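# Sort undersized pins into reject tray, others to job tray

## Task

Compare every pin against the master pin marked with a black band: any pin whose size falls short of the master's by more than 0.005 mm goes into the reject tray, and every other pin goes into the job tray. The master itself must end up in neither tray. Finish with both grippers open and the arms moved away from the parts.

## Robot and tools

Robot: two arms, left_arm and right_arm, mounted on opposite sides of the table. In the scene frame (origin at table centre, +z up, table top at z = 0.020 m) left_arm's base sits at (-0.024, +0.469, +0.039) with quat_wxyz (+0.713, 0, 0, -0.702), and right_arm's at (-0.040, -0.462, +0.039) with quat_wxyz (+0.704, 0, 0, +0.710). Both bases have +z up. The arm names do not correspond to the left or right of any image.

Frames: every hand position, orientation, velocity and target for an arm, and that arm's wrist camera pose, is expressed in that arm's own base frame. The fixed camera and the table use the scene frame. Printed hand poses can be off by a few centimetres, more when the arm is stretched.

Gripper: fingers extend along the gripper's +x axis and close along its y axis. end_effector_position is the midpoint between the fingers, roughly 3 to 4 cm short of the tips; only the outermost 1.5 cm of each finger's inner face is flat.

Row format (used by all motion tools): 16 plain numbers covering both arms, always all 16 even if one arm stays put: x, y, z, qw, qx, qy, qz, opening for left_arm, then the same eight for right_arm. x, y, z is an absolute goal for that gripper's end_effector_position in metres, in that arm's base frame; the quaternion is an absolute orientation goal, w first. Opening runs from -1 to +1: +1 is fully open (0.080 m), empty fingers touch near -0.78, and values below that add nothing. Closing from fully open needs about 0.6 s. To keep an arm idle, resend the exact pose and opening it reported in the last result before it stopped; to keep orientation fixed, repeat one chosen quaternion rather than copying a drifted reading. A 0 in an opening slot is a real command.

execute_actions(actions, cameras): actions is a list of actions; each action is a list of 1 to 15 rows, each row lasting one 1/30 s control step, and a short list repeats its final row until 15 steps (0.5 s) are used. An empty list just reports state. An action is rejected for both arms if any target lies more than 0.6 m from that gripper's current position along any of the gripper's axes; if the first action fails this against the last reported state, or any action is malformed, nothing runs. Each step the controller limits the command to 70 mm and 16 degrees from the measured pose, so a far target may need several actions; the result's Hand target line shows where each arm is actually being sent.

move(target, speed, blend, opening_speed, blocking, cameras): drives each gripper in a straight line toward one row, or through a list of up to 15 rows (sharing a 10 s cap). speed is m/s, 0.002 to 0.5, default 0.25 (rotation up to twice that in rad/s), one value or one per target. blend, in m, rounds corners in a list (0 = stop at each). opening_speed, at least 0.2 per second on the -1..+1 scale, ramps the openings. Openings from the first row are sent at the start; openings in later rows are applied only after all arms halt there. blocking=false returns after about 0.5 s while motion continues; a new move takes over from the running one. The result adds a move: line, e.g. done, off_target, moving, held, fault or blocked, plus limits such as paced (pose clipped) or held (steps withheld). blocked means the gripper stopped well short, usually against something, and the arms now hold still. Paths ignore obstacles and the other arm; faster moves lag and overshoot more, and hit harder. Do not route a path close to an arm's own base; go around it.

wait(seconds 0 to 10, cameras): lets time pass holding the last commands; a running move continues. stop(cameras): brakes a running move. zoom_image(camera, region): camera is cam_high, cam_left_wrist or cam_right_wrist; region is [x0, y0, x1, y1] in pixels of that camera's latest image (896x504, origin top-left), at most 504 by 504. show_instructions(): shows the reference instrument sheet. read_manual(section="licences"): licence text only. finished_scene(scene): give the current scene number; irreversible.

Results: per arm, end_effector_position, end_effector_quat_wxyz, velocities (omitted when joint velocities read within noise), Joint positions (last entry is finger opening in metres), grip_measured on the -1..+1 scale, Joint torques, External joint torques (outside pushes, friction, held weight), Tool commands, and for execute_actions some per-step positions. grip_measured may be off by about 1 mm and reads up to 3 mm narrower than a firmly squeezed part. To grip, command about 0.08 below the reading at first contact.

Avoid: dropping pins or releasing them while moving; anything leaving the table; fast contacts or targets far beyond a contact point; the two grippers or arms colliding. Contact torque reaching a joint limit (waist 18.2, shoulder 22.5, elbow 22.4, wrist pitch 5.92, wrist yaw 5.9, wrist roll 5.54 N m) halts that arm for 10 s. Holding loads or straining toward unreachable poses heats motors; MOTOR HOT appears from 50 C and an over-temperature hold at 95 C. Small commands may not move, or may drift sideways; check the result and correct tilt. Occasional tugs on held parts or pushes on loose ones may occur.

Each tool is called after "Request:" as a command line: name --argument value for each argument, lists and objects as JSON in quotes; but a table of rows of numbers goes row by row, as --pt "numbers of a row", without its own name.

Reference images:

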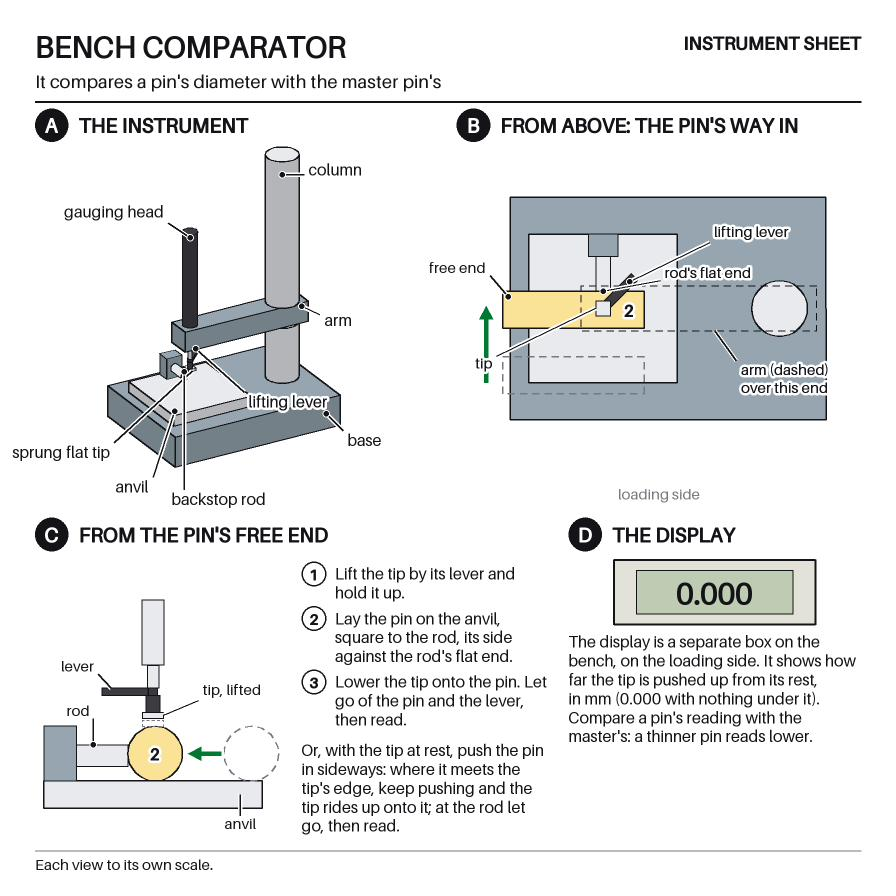

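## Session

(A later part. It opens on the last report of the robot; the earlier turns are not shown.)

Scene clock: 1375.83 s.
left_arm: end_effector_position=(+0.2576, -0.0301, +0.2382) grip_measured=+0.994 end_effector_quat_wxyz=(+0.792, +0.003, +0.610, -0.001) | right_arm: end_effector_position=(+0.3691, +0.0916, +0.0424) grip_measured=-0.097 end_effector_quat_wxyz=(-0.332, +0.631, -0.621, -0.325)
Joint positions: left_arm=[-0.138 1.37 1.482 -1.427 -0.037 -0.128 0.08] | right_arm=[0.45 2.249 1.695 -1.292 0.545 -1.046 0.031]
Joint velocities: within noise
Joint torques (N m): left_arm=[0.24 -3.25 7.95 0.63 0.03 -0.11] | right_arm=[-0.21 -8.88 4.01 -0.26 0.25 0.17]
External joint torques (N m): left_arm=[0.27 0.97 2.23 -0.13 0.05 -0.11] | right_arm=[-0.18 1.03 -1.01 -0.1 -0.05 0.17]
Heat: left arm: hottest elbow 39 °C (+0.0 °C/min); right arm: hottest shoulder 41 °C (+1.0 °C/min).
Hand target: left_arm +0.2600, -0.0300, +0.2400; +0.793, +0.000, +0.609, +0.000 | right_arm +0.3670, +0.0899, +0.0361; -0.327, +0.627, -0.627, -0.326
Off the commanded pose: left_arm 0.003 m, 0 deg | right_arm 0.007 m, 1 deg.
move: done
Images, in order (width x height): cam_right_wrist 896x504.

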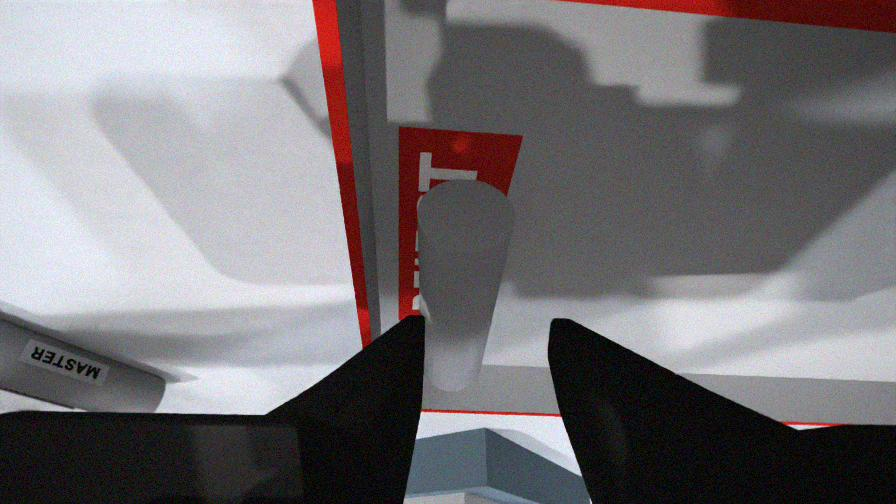

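Request:
move --pt "0.26 -0.03 0.24 0.793 0 0.609 0 0.99424 0.367 0.089 0.0155 0.3265 -0.6272 0.6272 0.3265 -0.1" --pt "0.26 -0.03 0.24 0.793 0 0.609 0 0.99424 0.367 0.089 0.0155 0.3265 -0.6272 0.6272 0.3265 -0.44" --speed '[0.06,0.1]' --opening_speed 0.8 --cameras '["cam_right_wrist"]'

Scene clock: 1391.63 s.
left_arm: end_effector_position=(+0.2576, -0.0301, +0.2382) grip_measured=+0.994 end_effector_quat_wxyz=(+0.792, +0.003, +0.610, -0.001) | right_arm: end_effector_position=(+0.3695, +0.0916, +0.0220) grip_measured=-0.365 end_effector_quat_wxyz=(-0.334, +0.630, -0.621, -0.325)
Joint positions: left_arm=[-0.138 1.37 1.482 -1.427 -0.037 -0.128 0.08] | right_arm=[0.449 2.276 1.657 -1.224 0.544 -1.045 0.019]
Joint velocities: within noise
Joint torques (N m): left_arm=[0.23 -3.25 7.92 0.61 0 -0.12] | right_arm=[-0.32 -8.82 3.71 -0.28 0.3 0.09]
External joint torques (N m): left_arm=[0.2 0.99 2.21 -0.12 0.04 -0.12] | right_arm=[-0.26 1.12 -1.18 -0.13 0.01 0.09]
Heat: left arm: hottest elbow 39 °C (+0.0 °C/min); right arm: hottest shoulder 45 °C (+4.0 °C/min).
Hand target: left_arm +0.2600, -0.0300, +0.2400; +0.793, +0.000, +0.609, +0.000 | right_arm +0.3669, +0.0890, +0.0156; -0.327, +0.627, -0.627, -0.327
Off the commanded pose: left_arm 0.003 m, 0 deg | right_arm 0.007 m, 1 deg.
move: done
Images, in order (width x height): cam_right_wrist 896x504.

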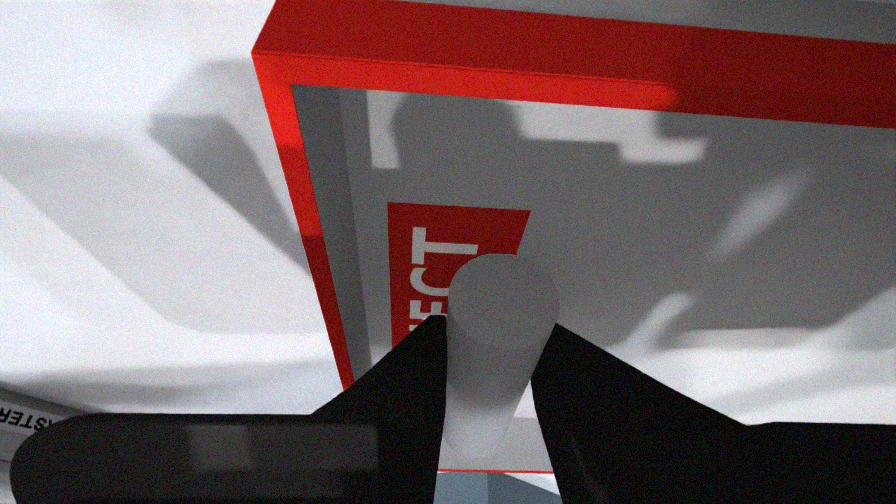

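Request:
move --pt "0.26 -0.03 0.24 0.793 0 0.609 0 0.99424 0.369 0.095 0.08 0.3265 -0.6272 0.6272 0.3265 -0.44" --pt "0.26 -0.03 0.24 0.793 0 0.609 0 0.99424 0.387 0.255 0.07 0 -0.887 0 0.4617 -0.44" --pt "0.26 -0.03 0.24 0.793 0 0.609 0 0.99424 0.387 0.2565 0.0180 0 -0.887 0 0.4617 -0.44" --speed '[0.15,0.25,0.08]' --blend '[0.02,0.01,0]' --cameras '["cam_right_wrist"]'

Scene clock: 1415.57 s.
left_arm: end_effector_position=(+0.2576, -0.0301, +0.2382) grip_measured=+0.994 end_effector_quat_wxyz=(+0.792, +0.003, +0.610, -0.001) | right_arm: end_effector_position=(+0.3886, +0.2572, +0.0237) grip_measured=-0.365 end_effector_quat_wxyz=(-0.006, +0.889, +0.001, -0.458)
Joint positions: left_arm=[-0.138 1.37 1.482 -1.427 -0.037 -0.128 0.08] | right_arm=[0.705 2.07 1.291 -0.291 0.379 -2.527 0.019]
Joint velocities: within noise
Joint torques (N m): left_arm=[0.21 -3.21 7.94 0.62 0.01 -0.1] | right_arm=[0.12 -8.79 4.86 0.95 0.3 -0.14]
External joint torques (N m): left_arm=[0.23 1 2.23 -0.13 0.04 -0.1] | right_arm=[0.11 0.62 -0.87 -0.09 0.12 -0.14]
Heat: left arm: hottest elbow 39 °C (+0.0 °C/min); right arm: hottest shoulder 48 °C (+7.1 °C/min).
Hand target: left_arm +0.2600, -0.0300, +0.2400; +0.793, +0.000, +0.609, +0.000 | right_arm +0.3870, +0.2565, +0.0181; +0.000, +0.887, +0.000, -0.462
Off the commanded pose: left_arm 0.003 m, 0 deg | right_arm 0.006 m, 1 deg.
move: done
Images, in order (width x height): cam_right_wrist 896x504.

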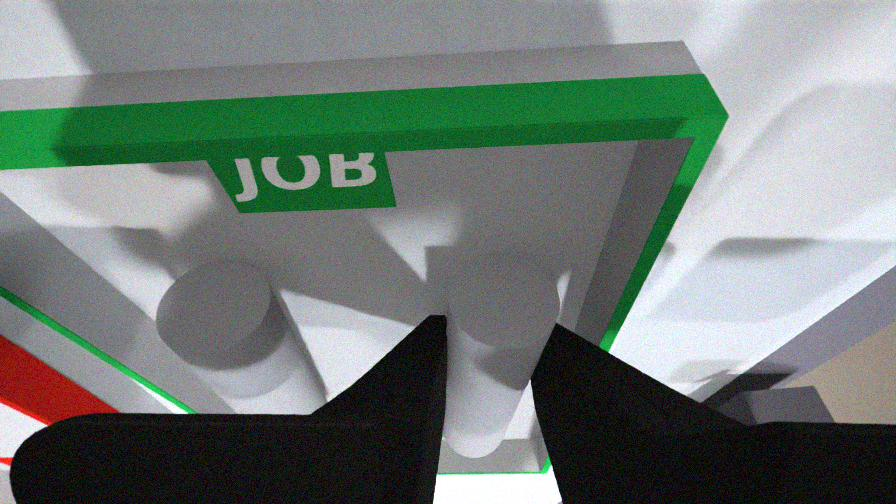

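Request:
move --pt "0.26 -0.03 0.24 0.793 0 0.609 0 0.99424 0.387 0.255 0.0162 0 -0.887 0 0.4617 -0.44" --pt "0.26 -0.03 0.24 0.793 0 0.609 0 0.99424 0.387 0.255 0.0162 0 -0.887 0 0.4617 -0.2" --pt "0.26 -0.03 0.24 0.793 0 0.609 0 0.99424 0.375 0.255 0.08 0 -0.887 0 0.4617 -0.2" --speed '[0.05,0.05,0.15]' --blend '[0,0,0]' --opening_speed 0.4

Scene clock: 1432.27 s.
left_arm: end_effector_position=(+0.2576, -0.0301, +0.2382) grip_measured=+0.994 end_effector_quat_wxyz=(+0.792, +0.003, +0.610, -0.001) | right_arm: end_effector_position=(+0.3745, +0.2533, +0.0756) grip_measured=-0.203 end_effector_quat_wxyz=(+0.004, +0.885, -0.001, -0.466)
Joint positions: left_arm=[-0.138 1.37 1.482 -1.427 -0.037 -0.128 0.08] | right_arm=[0.721 1.951 1.352 -0.498 0.387 -2.521 0.026]
Joint velocities: within noise
Joint torques (N m): left_arm=[0.25 -3.26 7.96 0.63 0.02 -0.1] | right_arm=[0.31 -10.13 6.59 0.57 0.28 0.17]
External joint torques (N m): left_arm=[0.25 0.93 2.26 -0.12 0.05 -0.1] | right_arm=[0.26 -1.22 0.54 -0.41 0.09 0.17]
Heat: left arm: hottest elbow 40 °C (+1.0 °C/min); right arm: hottest shoulder 47 °C (+6.1 °C/min).
Hand target: left_arm +0.2600, -0.0300, +0.2400; +0.793, +0.000, +0.609, +0.000 | right_arm +0.3750, +0.2550, +0.0801; +0.000, +0.887, +0.000, -0.462
Off the commanded pose: left_arm 0.003 m, 0 deg | right_arm 0.005 m, 1 deg.
move: done

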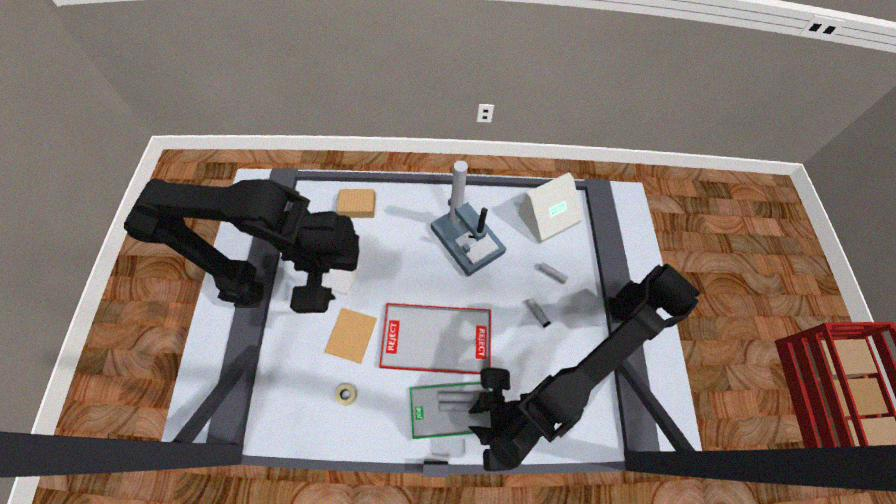

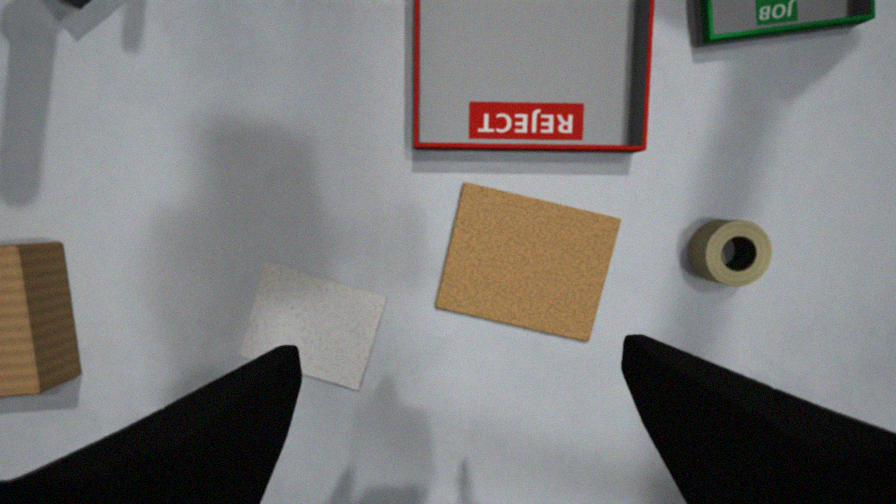

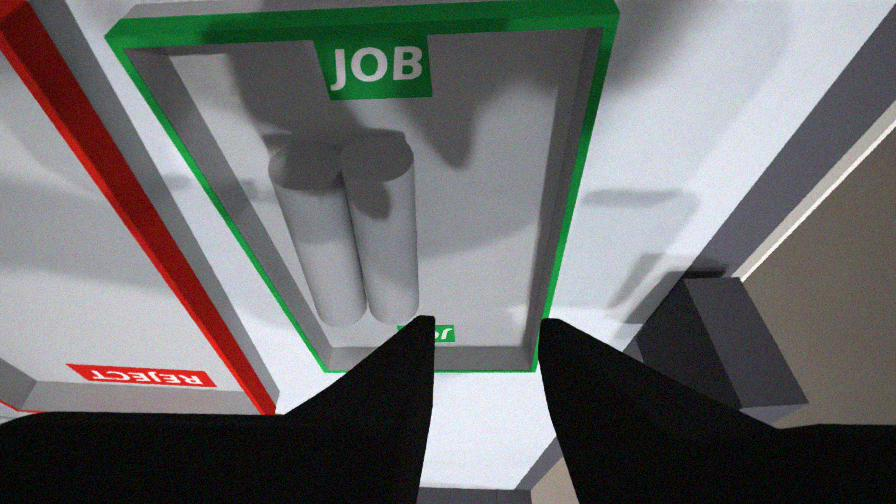

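Request:
move --pt "0.26 -0.03 0.24 0.793 0 0.609 0 0.99424 0.30 0.12 0.12 0.5 -0.5 0.5 0.5 -0.1" --pt "0.26 -0.03 0.24 0.793 0 0.609 0 0.99424 0.186 -0.12 0.085 0.683 0.183 0.683 -0.183 0.1" --speed '[0.3,0.3]' --blend '[0.05,0]' --cameras '["cam_right_wrist","cam_high"]'

Scene clock: 1494.47 s.
left_arm: end_effector_position=(+0.2576, -0.0301, +0.2382) grip_measured=+0.994 end_effector_quat_wxyz=(+0.792, +0.003, +0.610, -0.001) | right_arm: end_effector_position=(+0.1881, -0.1207, +0.0878) grip_measured=+0.096 end_effector_quat_wxyz=(+0.687, +0.178, +0.680, -0.182)
Joint positions: left_arm=[-0.138 1.37 1.482 -1.427 -0.037 -0.128 0.08] | right_arm=[-0.57 1.402 0.931 -1.089 0.002 -0.054 0.039]
Joint velocities: within noise
Joint torques (N m): left_arm=[0.26 -3.22 7.94 0.63 0.01 -0.12] | right_arm=[-0.33 -4.36 4.42 0.21 -0.09 0.17]
External joint torques (N m): left_arm=[0.26 1 2.19 -0.14 0.04 -0.12] | right_arm=[-0.31 0 -1.19 -0.14 -0.09 0.17]
Heat: left arm: hottest elbow 40 °C (+0.0 °C/min); right arm: hottest shoulder 53 °C (+5.0 °C/min). Fold the right arm in close to its base, or ease its load, before you think long.
Hand target: left_arm +0.2600, -0.0300, +0.2400; +0.793, +0.000, +0.609, +0.000 | right_arm +0.1861, -0.1200, +0.0851; +0.683, +0.183, +0.683, -0.183
Off the commanded pose: left_arm 0.003 m, 0 deg | right_arm 0.004 m, 1 deg.
MOTOR HOT: joint 2 (shoulder) of the right arm reports 53 °C; the controller stops that arm at 95 °C. To cool a motor, set the load down, stop pushing, or move to a pose that needs little force.
move: done
Images, in order (width x height): cam_high 896x504, cam_right_wrist 896x504.

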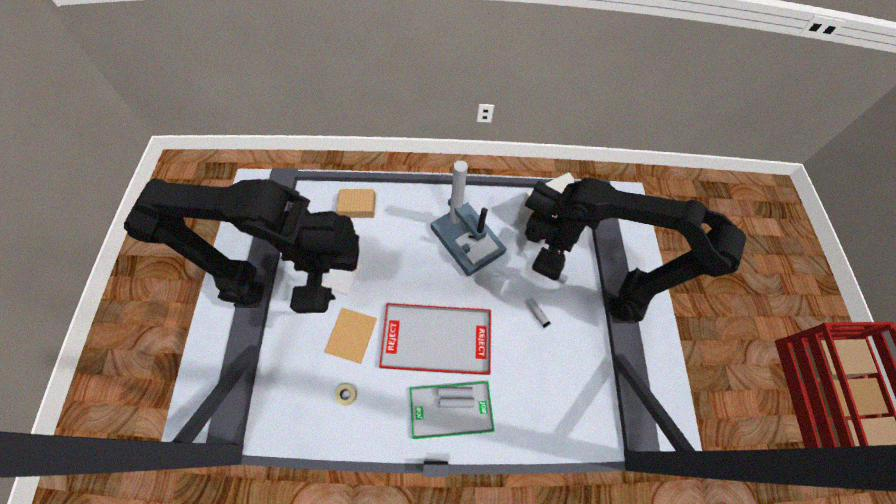

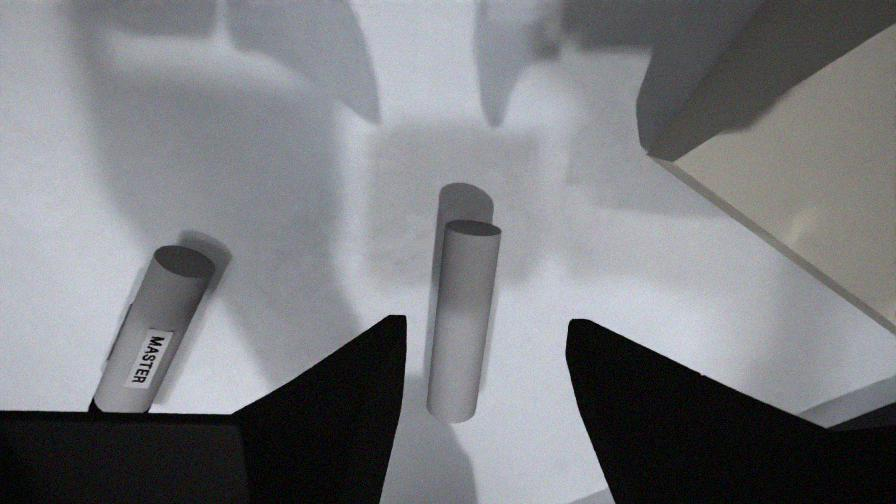

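Request:
move --pt "0.26 -0.03 0.24 0.793 0 0.609 0 0.99424 0.1785 -0.1147 0.05 0.6744 0.2126 0.6744 -0.2126 0.1" --pt "0.26 -0.03 0.24 0.793 0 0.609 0 0.99424 0.1785 -0.1147 0.0145 0.6744 0.2126 0.6744 -0.2126 0.1" --pt "0.26 -0.03 0.24 0.793 0 0.609 0 0.99424 0.1785 -0.1147 0.0145 0.6744 0.2126 0.6744 -0.2126 -0.44" --pt "0.26 -0.03 0.24 0.793 0 0.609 0 0.99424 0.20 -0.05 0.11 0.6744 0.2126 0.6744 -0.2126 -0.44" --pt "0.26 -0.03 0.24 0.793 0 0.609 0 0.99424 0.234 0.15 0.06 0.332 -0.6243 0.332 0.6243 -0.44" --speed '[0.15,0.08,0.05,0.2,0.3]' --blend '[0,0,0,0.03,0]' --opening_speed 1.5 --cameras '["cam_right_wrist","cam_high"]'

Scene clock: 1534.23 s.
left_arm: end_effector_position=(+0.2576, -0.0301, +0.2382) grip_measured=+0.994 end_effector_quat_wxyz=(+0.792, +0.003, +0.610, -0.001) | right_arm: end_effector_position=(+0.2313, +0.1474, +0.0589) grip_measured=-0.368 end_effector_quat_wxyz=(-0.333, +0.621, -0.336, -0.624)
Joint positions: left_arm=[-0.138 1.37 1.482 -1.427 -0.037 -0.128 0.08] | right_arm=[0.567 1.646 1.043 -0.973 -0.001 -1.589 0.018]
Joint velocities: within noise
Joint torques (N m): left_arm=[0.26 -3.21 7.95 0.62 0.02 -0.11] | right_arm=[0.31 -5.63 6.63 0.12 -0.04 -0.16]
External joint torques (N m): left_arm=[0.27 1.01 2.2 -0.14 0.04 -0.11] | right_arm=[0.29 0.3 1.25 -0.18 0.02 -0.16]
Heat: left arm: hottest elbow 40 °C (+0.0 °C/min); right arm: hottest shoulder 43 °C (-11.1 °C/min).
Hand target: left_arm +0.2600, -0.0300, +0.2400; +0.793, +0.000, +0.609, +0.000 | right_arm +0.2340, +0.1500, +0.0600; -0.332, +0.624, -0.332, -0.624
Off the commanded pose: left_arm 0.003 m, 0 deg | right_arm 0.004 m, 1 deg.
MOTOR HOT: cleared for the motors of the right arm.
move: done
Images, in order (width x height): cam_high 896x504, cam_right_wrist 896x504.

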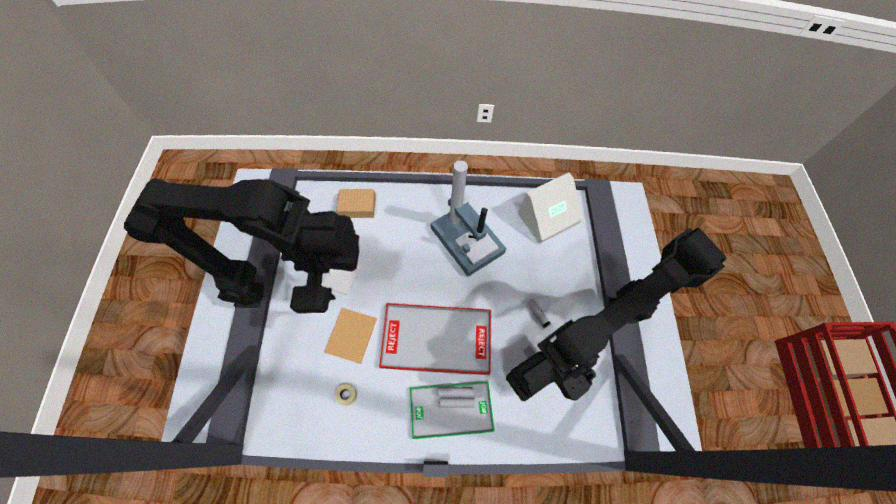

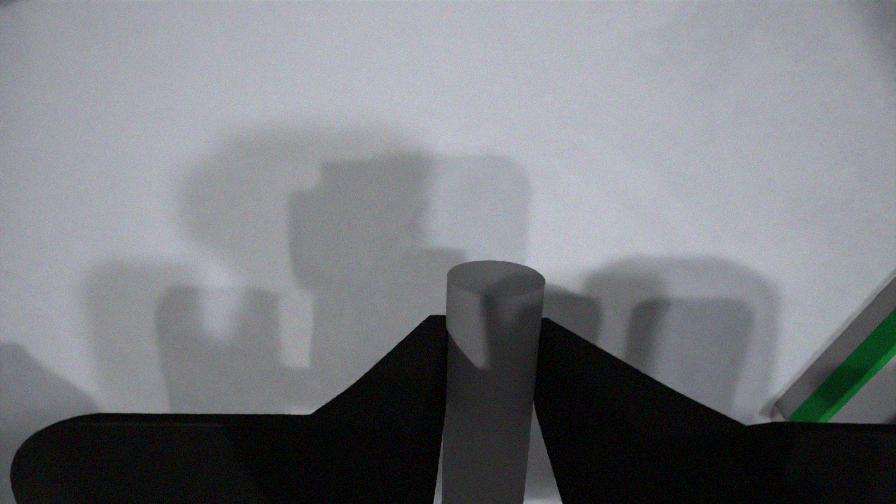

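Request:
move --pt "0.26 -0.03 0.24 0.793 0 0.609 0 0.99424 0.232 0.148 0.016 0.332 -0.6243 0.332 0.6243 -0.44" --pt "0.26 -0.03 0.24 0.793 0 0.609 0 0.99424 0.232 0.148 0.0175 0.332 -0.6243 0.332 0.6243 -0.1" --pt "0.26 -0.03 0.24 0.793 0 0.609 0 0.99424 0.222 0.161 0.0145 0.2168 -0.7831 0.4164 0.4076 -0.1" --speed '[0.06,0.05,0.25]' --blend '[0,0,0]' --opening_speed 0.8 --cameras '["cam_right_wrist"]'

Scene clock: 1553.17 s.
left_arm: end_effector_position=(+0.2576, -0.0301, +0.2382) grip_measured=+0.994 end_effector_quat_wxyz=(+0.792, +0.003, +0.610, -0.001) | right_arm: end_effector_position=(+0.2217, +0.1598, +0.0158) grip_measured=-0.103 end_effector_quat_wxyz=(-0.219, +0.783, -0.415, -0.409)
Joint positions: left_arm=[-0.138 1.37 1.482 -1.427 -0.037 -0.128 0.08] | right_arm=[0.926 1.879 1.005 -0.916 0.569 -1.174 0.03]
Joint velocities: within noise
Joint torques (N m): left_arm=[0.25 -3.18 7.93 0.62 0 -0.11] | right_arm=[0.42 -5.84 4.79 -0.36 0.42 0.17]
External joint torques (N m): left_arm=[0.25 1.04 2.2 -0.13 0.03 -0.11] | right_arm=[0.43 0.81 0.49 -0.3 0.12 0.17]
Heat: left arm: hottest elbow 40 °C (+0.0 °C/min); right arm: hottest shoulder 42 °C (-12.2 °C/min).
Hand target: left_arm +0.2600, -0.0300, +0.2400; +0.793, +0.000, +0.609, +0.000 | right_arm +0.2220, +0.1610, +0.0144; -0.217, +0.783, -0.416, -0.408
Off the commanded pose: left_arm 0.003 m, 0 deg | right_arm 0.002 m, 0 deg.
move: done
Images, in order (width x height): cam_right_wrist 896x504.

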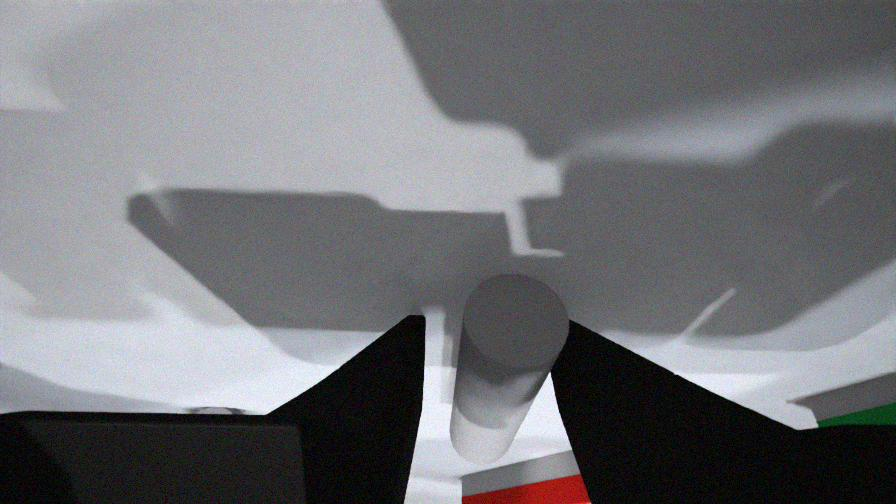

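Request:
move --pt "0.26 -0.03 0.24 0.793 0 0.609 0 0.99424 0.222 0.161 0.0145 0.2168 -0.7831 0.4164 0.4076 -0.44" --pt "0.26 -0.03 0.24 0.793 0 0.609 0 0.99424 0.224 0.155 0.09 0.2168 -0.7831 0.4164 0.4076 -0.44" --pt "0.26 -0.03 0.24 0.793 0 0.609 0 0.99424 0.267 -0.079 0.11 0.2168 -0.7831 0.4164 0.4076 -0.44" --pt "0.26 -0.03 0.24 0.793 0 0.609 0 0.99424 0.3055 -0.1385 0.075 0.2168 -0.7831 0.4164 0.4076 -0.44" --speed '[0.05,0.2,0.3,0.15]' --blend '[0,0.02,0.02,0]' --opening_speed 1.5 --cameras '["cam_right_wrist"]'

Request:
move --pt "0.26 -0.03 0.24 0.793 0 0.609 0 0.99424 0.3045 -0.1385 0.055 0.2168 -0.7831 0.4164 0.4076 -0.44" --pt "0.26 -0.03 0.24 0.793 0 0.609 0 0.99424 0.3396 -0.1148 0.0545 0.2168 -0.7831 0.4164 0.4076 -0.46" --pt "0.26 -0.03 0.24 0.793 0 0.609 0 0.99424 0.3330 -0.1198 0.0545 0.2168 -0.7831 0.4164 0.4076 -0.46" --pt "0.26 -0.03 0.24 0.793 0 0.609 0 0.99424 0.3330 -0.1198 0.0545 0.2168 -0.7831 0.4164 0.4076 0.0" --pt "0.26 -0.03 0.24 0.793 0 0.609 0 0.99424 0.3130 -0.1000 0.075 0.2168 -0.7831 0.4164 0.4076 0.1" --pt "0.26 -0.03 0.24 0.793 0 0.609 0 0.99424 0.25 -0.125 0.165 0.2858 -0.7005 0.3725 0.5375 0.1" --speed '[0.06,0.05,0.05,0.05,0.2,0.3]' --blend '[0,0,0,0,0.01,0]' --opening_speed 1.2 --cameras '["cam_right_wrist"]'

Scene clock: 1578.27 s.
left_arm: end_effector_position=(+0.2576, -0.0301, +0.2382) grip_measured=+0.994 end_effector_quat_wxyz=(+0.792, +0.003, +0.610, -0.001) | right_arm: end_effector_position=(+0.3012, -0.1359, +0.0713) grip_measured=-0.367 end_effector_quat_wxyz=(-0.217, +0.780, -0.416, -0.413)
Joint positions: left_arm=[-0.138 1.37 1.482 -1.427 -0.037 -0.128 0.08] | right_arm=[-0.251 1.516 0.819 -0.405 0.387 -2.51 0.019]
Joint velocities: within noise
Joint torques (N m): left_arm=[0.26 -3.24 7.97 0.63 0.01 -0.11] | right_arm=[-0.32 -5.44 7.48 0.95 0.31 -0.16]
External joint torques (N m): left_arm=[0.24 1.02 2.18 -0.14 0.04 -0.11] | right_arm=[-0.34 -0.04 1.62 -0.03 0.11 -0.16]
Heat: left arm: hottest elbow 40 °C (+0.0 °C/min); right arm: hottest shoulder 42 °C (-4.0 °C/min).
Hand target: left_arm +0.2600, -0.0300, +0.2400; +0.793, +0.000, +0.609, +0.000 | right_arm +0.3054, -0.1384, +0.0750; -0.217, +0.783, -0.416, -0.408
Off the commanded pose: left_arm 0.003 m, 0 deg | right_arm 0.006 m, 1 deg.
move: done
Images, in order (width x height): cam_right_wrist 896x504.

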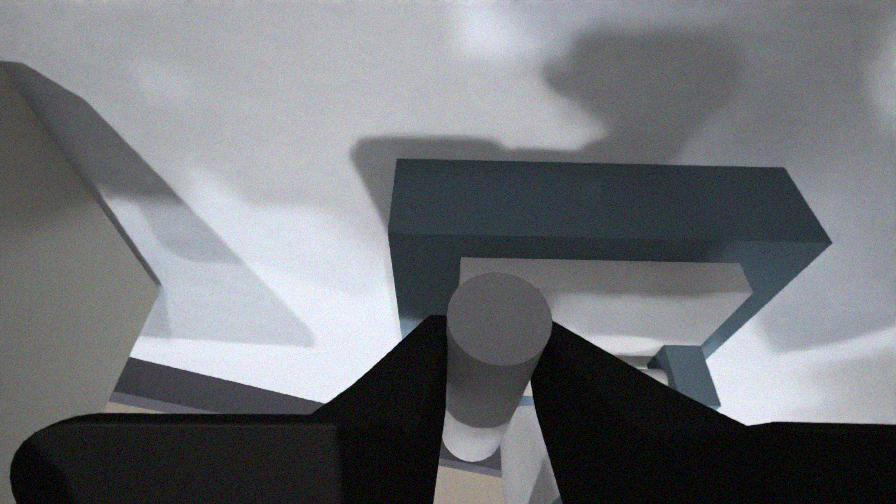

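Scene clock: 1584.57 s.
left_arm: end_effector_position=(+0.2576, -0.0301, +0.2382) grip_measured=+0.994 end_effector_quat_wxyz=(+0.792, +0.003, +0.610, -0.001) | right_arm: end_effector_position=(+0.2488, -0.1237, +0.1640) grip_measured=+0.097 end_effector_quat_wxyz=(-0.286, +0.700, -0.373, -0.537)
Joint positions: left_arm=[-0.138 1.37 1.482 -1.427 -0.037 -0.128 0.08] | right_arm=[-0.382 1.412 1.216 -1.158 0.147 -2.561 0.039]
Joint velocities: within noise
Joint torques (N m): left_arm=[0.25 -3.22 7.92 0.63 0.01 -0.11] | right_arm=[-0.32 -4.56 6.9 0.22 -0.02 -0.15]
External joint torques (N m): left_arm=[0.25 0.98 2.2 -0.12 0.04 -0.11] | right_arm=[-0.32 0.25 0.92 -0.38 -0.09 -0.15]
Heat: left arm: hottest elbow 40 °C (+0.0 °C/min); right arm: hottest shoulder 41 °C (-4.0 °C/min).
Hand target: left_arm +0.2600, -0.0300, +0.2400; +0.793, +0.000, +0.609, +0.000 | right_arm +0.2500, -0.1249, +0.1650; -0.286, +0.701, -0.372, -0.537
Off the commanded pose: left_arm 0.003 m, 0 deg | right_arm 0.002 m, 0 deg.
move: done; blend cut to 0 m at target 5
Images, in order (width x height): cam_right_wrist 896x504.

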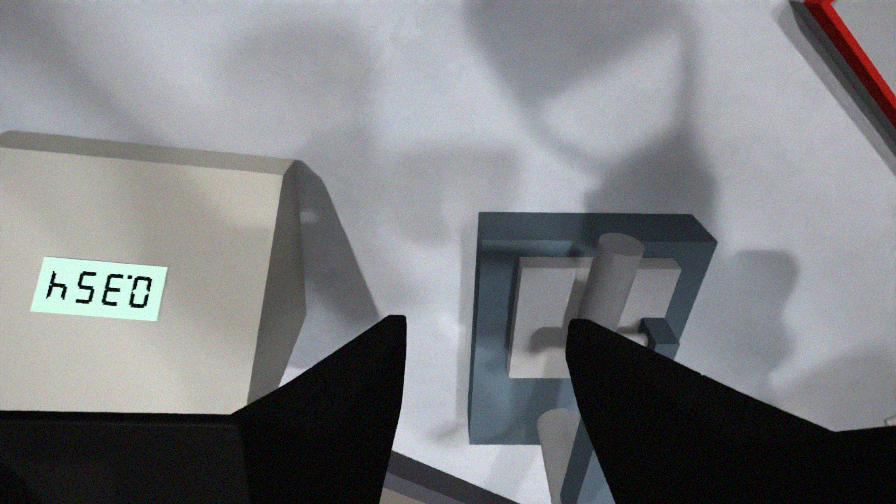

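Request:
move --pt "0.26 -0.03 0.24 0.793 0 0.609 0 0.99424 0.3130 -0.1000 0.085 0.2168 -0.7831 0.4164 0.4076 0.1" --pt "0.26 -0.03 0.24 0.793 0 0.609 0 0.99424 0.3330 -0.1198 0.0545 0.2168 -0.7831 0.4164 0.4076 0.1" --pt "0.26 -0.03 0.24 0.793 0 0.609 0 0.99424 0.3330 -0.1198 0.0545 0.2168 -0.7831 0.4164 0.4076 -0.44" --pt "0.26 -0.03 0.24 0.793 0 0.609 0 0.99424 0.3070 -0.1365 0.056 0.2168 -0.7831 0.4164 0.4076 -0.44" --pt "0.26 -0.03 0.24 0.793 0 0.609 0 0.99424 0.3060 -0.1365 0.078 0.2168 -0.7831 0.4164 0.4076 -0.44" --pt "0.26 -0.03 0.24 0.793 0 0.609 0 0.99424 0.264 -0.069 0.11 0.2168 -0.7831 0.4164 0.4076 -0.44" --speed '[0.3,0.12,0.1,0.1,0.15,0.25]' --blend '[0.01,0,0,0.003,0.01,0]' --opening_speed 1.5 --cameras '["cam_right_wrist","cam_high"]'

Request:
move --pt "0.26 -0.03 0.24 0.793 0 0.609 0 0.99424 0.385 0.252 0.07 0 -0.887 0 0.4617 -0.44" --pt "0.26 -0.03 0.24 0.793 0 0.609 0 0.99424 0.387 0.254 0.018 0 -0.887 0 0.4617 -0.44" --speed '[0.3,0.08]' --blend '[0.01,0]' --cameras '["cam_right_wrist"]'

Scene clock: 1620.90 s.
left_arm: end_effector_position=(+0.2576, -0.0301, +0.2382) grip_measured=+0.994 end_effector_quat_wxyz=(+0.792, +0.003, +0.610, -0.001) | right_arm: end_effector_position=(+0.2626, -0.0689, +0.1046) grip_measured=-0.368 end_effector_quat_wxyz=(-0.214, +0.779, -0.416, -0.417)
Joint positions: left_arm=[-0.138 1.37 1.482 -1.427 -0.037 -0.128 0.08] | right_arm=[0.008 1.302 0.801 -0.721 0.492 -2.252 0.018]
Joint velocities: within noise
Joint torques (N m): left_arm=[0.27 -3.26 7.91 0.62 0.02 -0.11] | right_arm=[0.32 -5.77 6.57 0.53 0.56 0.15]
External joint torques (N m): left_arm=[0.25 0.92 2.21 -0.13 0.05 -0.11] | right_arm=[0.31 -1.79 0.54 -0.27 0.3 0.16]
Heat: left arm: hottest elbow 40 °C (+0.0 °C/min); right arm: hottest shoulder 40 °C (-2.0 °C/min).
Hand target: left_arm +0.2600, -0.0300, +0.2400; +0.793, +0.000, +0.609, +0.000 | right_arm +0.2639, -0.0691, +0.1100; -0.217, +0.783, -0.416, -0.408
Off the commanded pose: left_arm 0.003 m, 0 deg | right_arm 0.006 m, 1 deg.
move: done
Images, in order (width x height): cam_high 896x504, cam_right_wrist 896x504.

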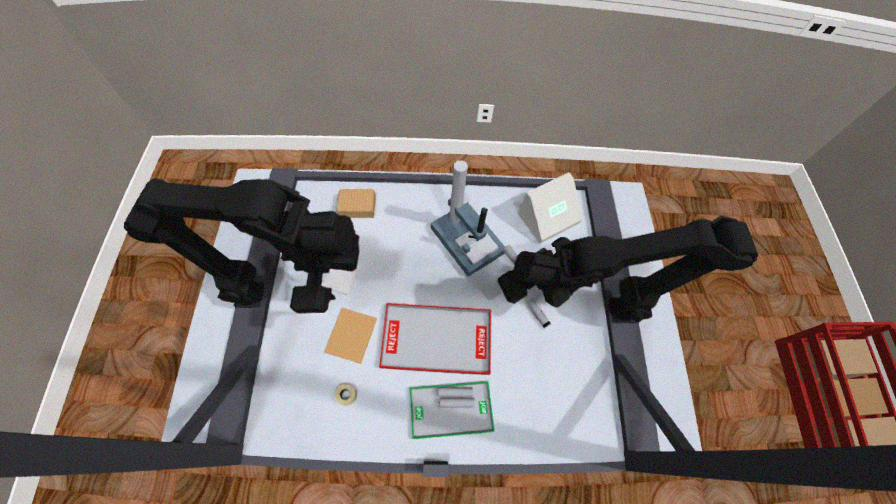

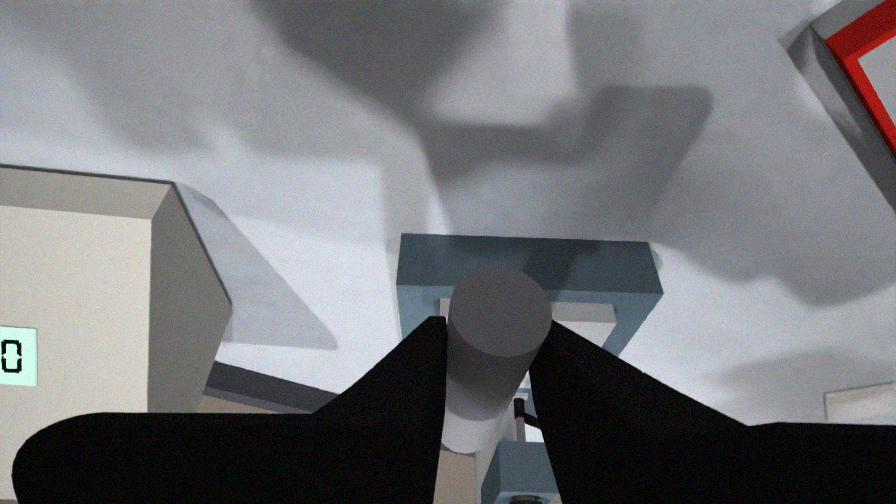

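Scene clock: 1623.70 s.
left_arm: end_effector_position=(+0.2576, -0.0301, +0.2382) grip_measured=+0.994 end_effector_quat_wxyz=(+0.792, +0.003, +0.610, -0.001) | right_arm: end_effector_position=(+0.3882, +0.2560, +0.0253) grip_measured=-0.368 end_effector_quat_wxyz=(-0.007, +0.889, +0.002, -0.457)
Joint positions: left_arm=[-0.138 1.37 1.482 -1.427 -0.037 -0.128 0.08] | right_arm=[0.703 2.062 1.283 -0.286 0.378 -2.531 0.018]
Joint velocities: within noise
Joint torques (N m): left_arm=[0.21 -3.17 7.91 0.63 0.02 -0.11] | right_arm=[-0.09 -8.39 4.71 0.97 0.24 -0.15]
External joint torques (N m): left_arm=[0.21 1.1 2.15 -0.13 0.05 -0.11] | right_arm=[-0.13 0.82 -0.88 -0.02 0.05 -0.15]
Heat: left arm: hottest elbow 40 °C (+0.0 °C/min); right arm: hottest shoulder 40 °C (-2.0 °C/min).
Hand target: left_arm +0.2600, -0.0300, +0.2400; +0.793, +0.000, +0.609, +0.000 | right_arm +0.3869, +0.2540, +0.0181; +0.000, +0.887, +0.000, -0.462
Off the commanded pose: left_arm 0.003 m, 0 deg | right_arm 0.008 m, 1 deg.
move: done
Images, in order (width x height): cam_right_wrist 896x504.

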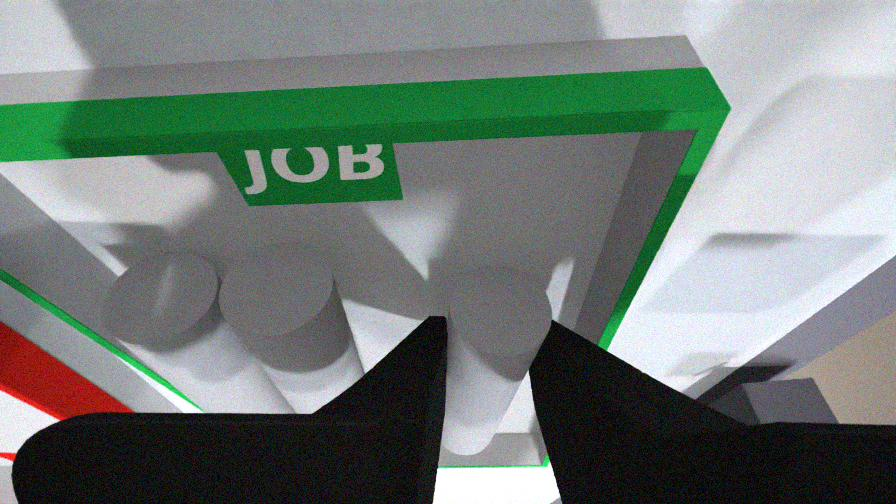

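Request:
move --pt "0.26 -0.03 0.24 0.793 0 0.609 0 0.99424 0.387 0.252 0.0152 0 -0.887 0 0.4617 -0.44" --pt "0.26 -0.03 0.24 0.793 0 0.609 0 0.99424 0.387 0.252 0.0155 0 -0.887 0 0.4617 -0.2" --pt "0.26 -0.03 0.24 0.793 0 0.609 0 0.99424 0.375 0.252 0.08 0 -0.887 0 0.4617 -0.2" --speed '[0.05,0.05,0.15]' --blend '[0,0,0]' --opening_speed 0.4

Request:
move --pt "0.26 -0.03 0.24 0.793 0 0.609 0 0.99424 0.28 0.10 0.25 0.5 -0.5 0.5 0.5 -0.2" --pt "0.26 -0.03 0.24 0.793 0 0.609 0 0.99424 0.27 -0.19 0.27 0.7286 0.2652 0.5591 -0.2906 -0.2" --speed '[0.3,0.3]' --blend '[0.05,0]'

Scene clock: 1642.13 s.
left_arm: end_effector_position=(+0.2576, -0.0301, +0.2382) grip_measured=+0.994 end_effector_quat_wxyz=(+0.792, +0.003, +0.610, -0.001) | right_arm: end_effector_position=(+0.3743, +0.2502, +0.0754) grip_measured=-0.203 end_effector_quat_wxyz=(+0.004, +0.885, -0.001, -0.466)
Joint positions: left_arm=[-0.138 1.37 1.482 -1.427 -0.037 -0.128 0.08] | right_arm=[0.715 1.944 1.34 -0.493 0.384 -2.526 0.026]
Joint velocities: within noise
Joint torques (N m): left_arm=[0.24 -3.24 7.9 0.63 0.02 -0.12] | right_arm=[0.27 -10.06 6.71 0.58 0.28 0.17]
External joint torques (N m): left_arm=[0.26 0.94 2.2 -0.11 0.04 -0.12] | right_arm=[0.32 -1.22 0.67 -0.4 0.08 0.17]
Heat: left arm: hottest elbow 40 °C (+0.0 °C/min); right arm: hottest shoulder 42 °C (+0.0 °C/min).
Hand target: left_arm +0.2600, -0.0300, +0.2400; +0.793, +0.000, +0.609, +0.000 | right_arm +0.3749, +0.2520, +0.0799; +0.000, +0.887, +0.000, -0.462
Off the commanded pose: left_arm 0.003 m, 0 deg | right_arm 0.005 m, 1 deg.
move: done; target 2's new opening was sent with right_arm's hand 0.010 m and 1 deg from that target

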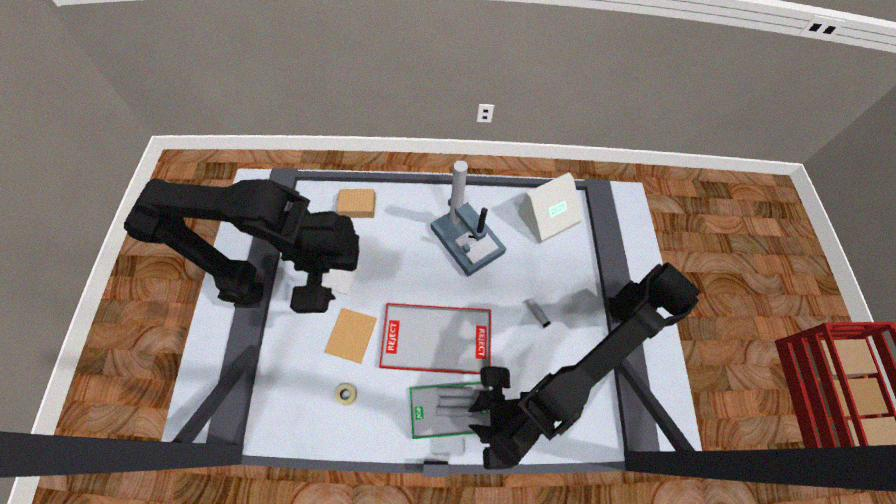

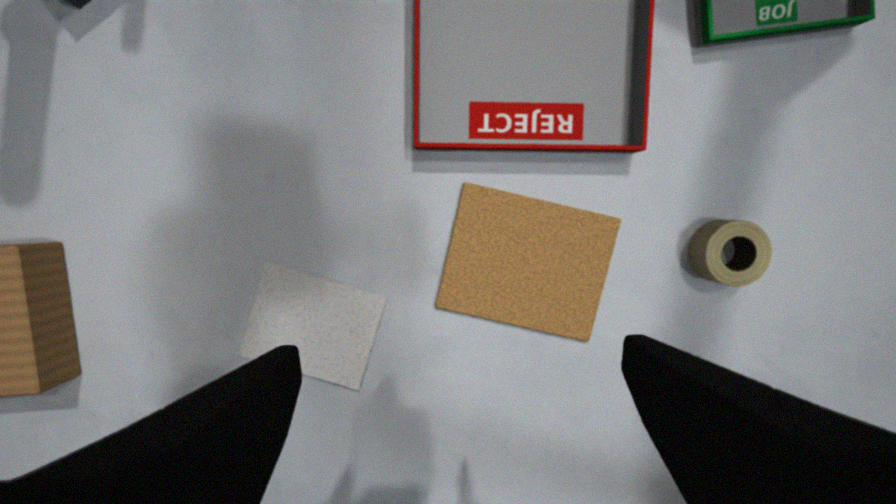

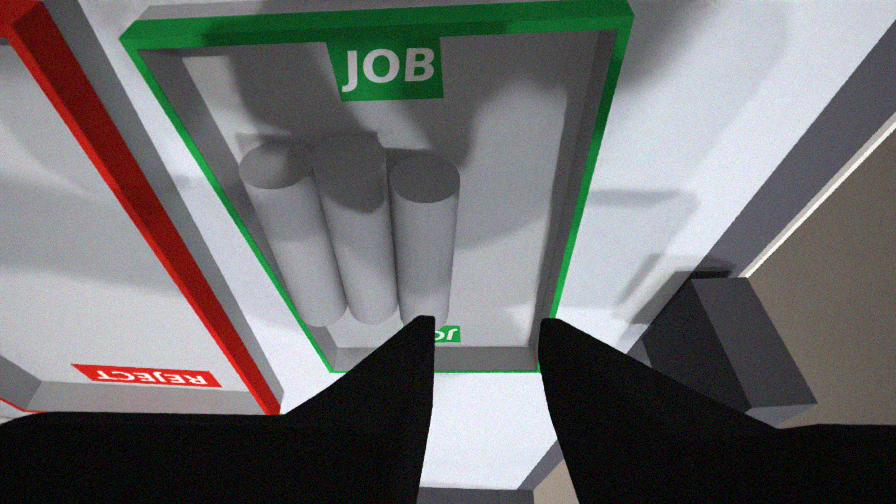

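Scene clock: 1649.47 s.
left_arm: end_effector_position=(+0.2576, -0.0301, +0.2382) grip_measured=+0.994 end_effector_quat_wxyz=(+0.792, +0.003, +0.610, -0.001) | right_arm: end_effector_position=(+0.2688, -0.1876, +0.2711) grip_measured=-0.203 end_effector_quat_wxyz=(+0.732, +0.263, +0.559, -0.288)
Joint positions: left_arm=[-0.138 1.37 1.482 -1.427 -0.037 -0.128 0.08] | right_arm=[-0.617 1.689 1.931 -1.567 -0.017 0.191 0.026]
Joint velocities: within noise
Joint torques (N m): left_arm=[0.21 -3.24 7.93 0.63 0.01 -0.11] | right_arm=[-0.27 -5.8 6.37 0.38 0.06 0.2]
External joint torques (N m): left_arm=[0.21 0.99 2.22 -0.12 0.04 -0.11] | right_arm=[-0.27 0.66 0.86 -0.36 0.07 0.2]
Heat: left arm: hottest elbow 40 °C (+0.0 °C/min); right arm: hottest shoulder 43 °C (+2.0 °C/min).
Hand target: left_arm +0.2600, -0.0300, +0.2400; +0.793, +0.000, +0.609, +0.000 | right_arm +0.2699, -0.1900, +0.2700; +0.729, +0.265, +0.560, -0.291
Off the commanded pose: left_arm 0.003 m, 0 deg | right_arm 0.003 m, 1 deg.
move: done

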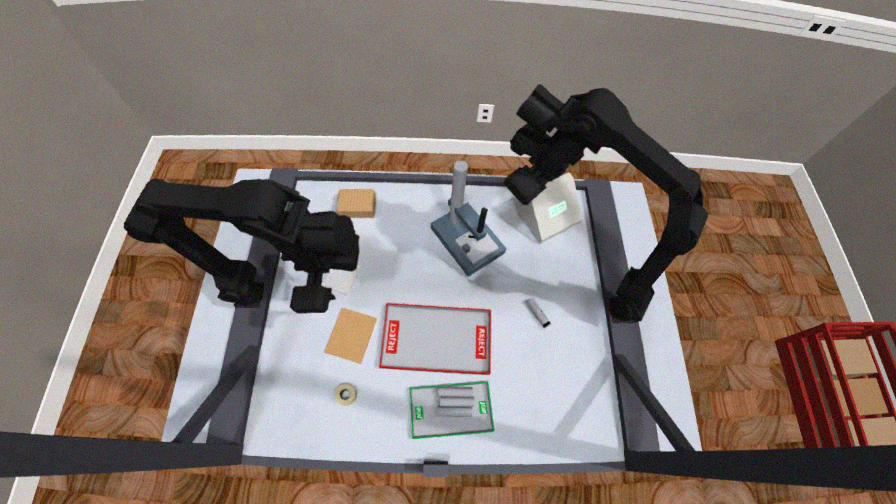

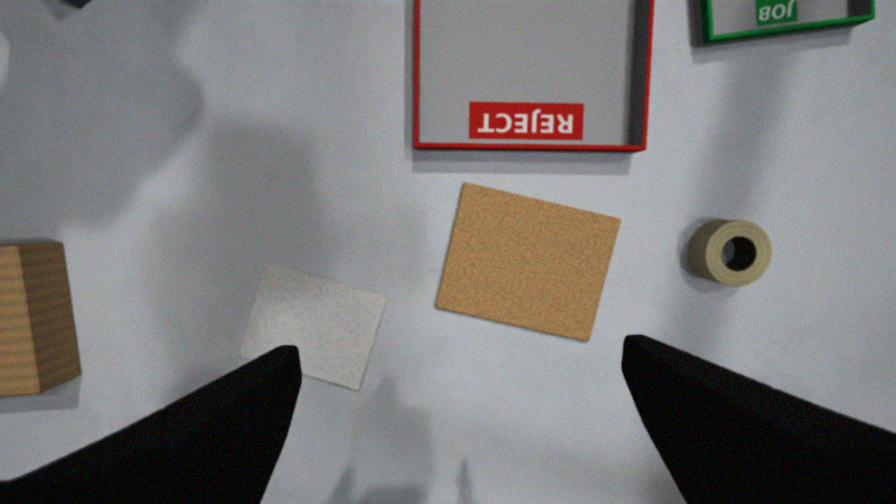

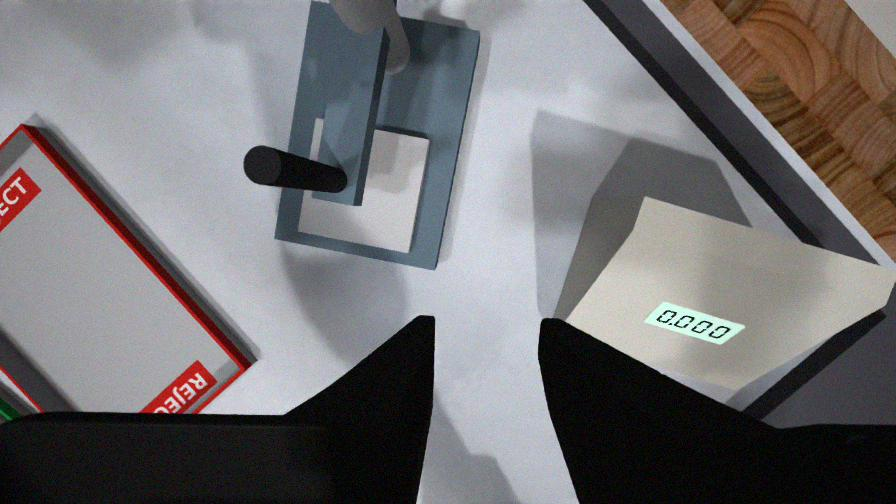

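Request:
zoom_image --camera "cam_high" --region '[370, 290, 570, 450]'

Request:
zoom_image --camera "cam_right_wrist" --region '[500, 80, 896, 360]'

Scaled by 2.520 from the camera's 896x504 image, which has a finer 1280x720 frame.

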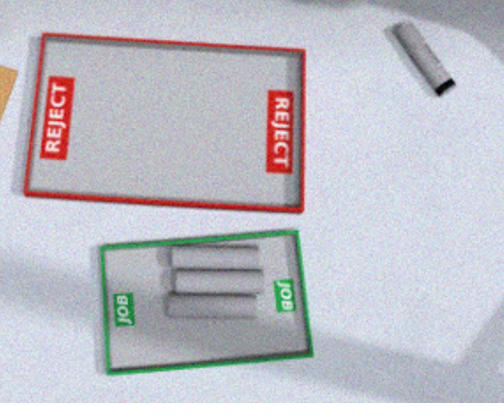

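Scaled by 1.273 from the camera's 896x504 image, which has a finer 1280x720 frame.

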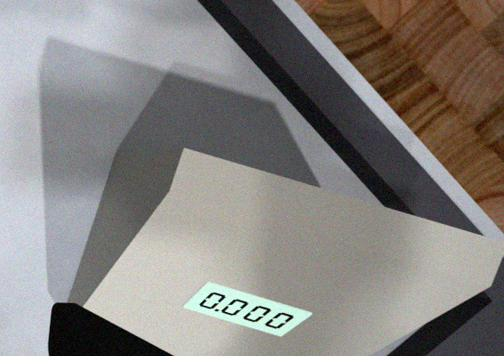

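Request:
zoom_image --camera "cam_high" --region '[180, 160, 440, 470]'

Request:
zoom_image --camera "cam_high" --region '[420, 150, 700, 470]'

Scaled by 1.626 from the camera's 896x504 image, which has a finer 1280x720 frame.

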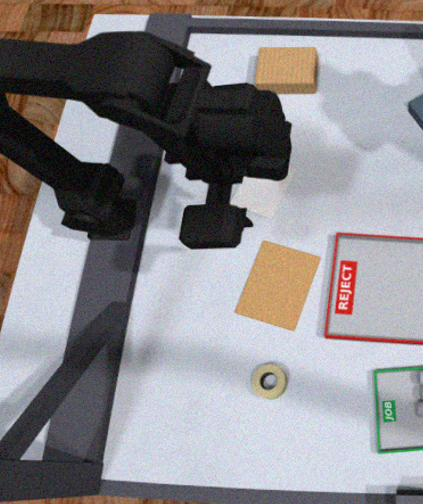

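Scaled by 1.575 from the camera's 896x504 image, which has a finer 1280x720 frame.

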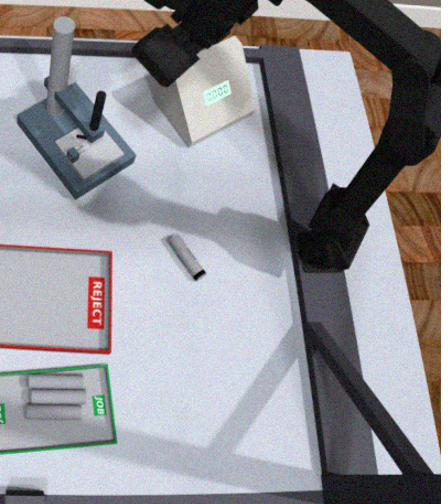

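Request:
finished_scene --scene 1

The scene is finished: the task was done.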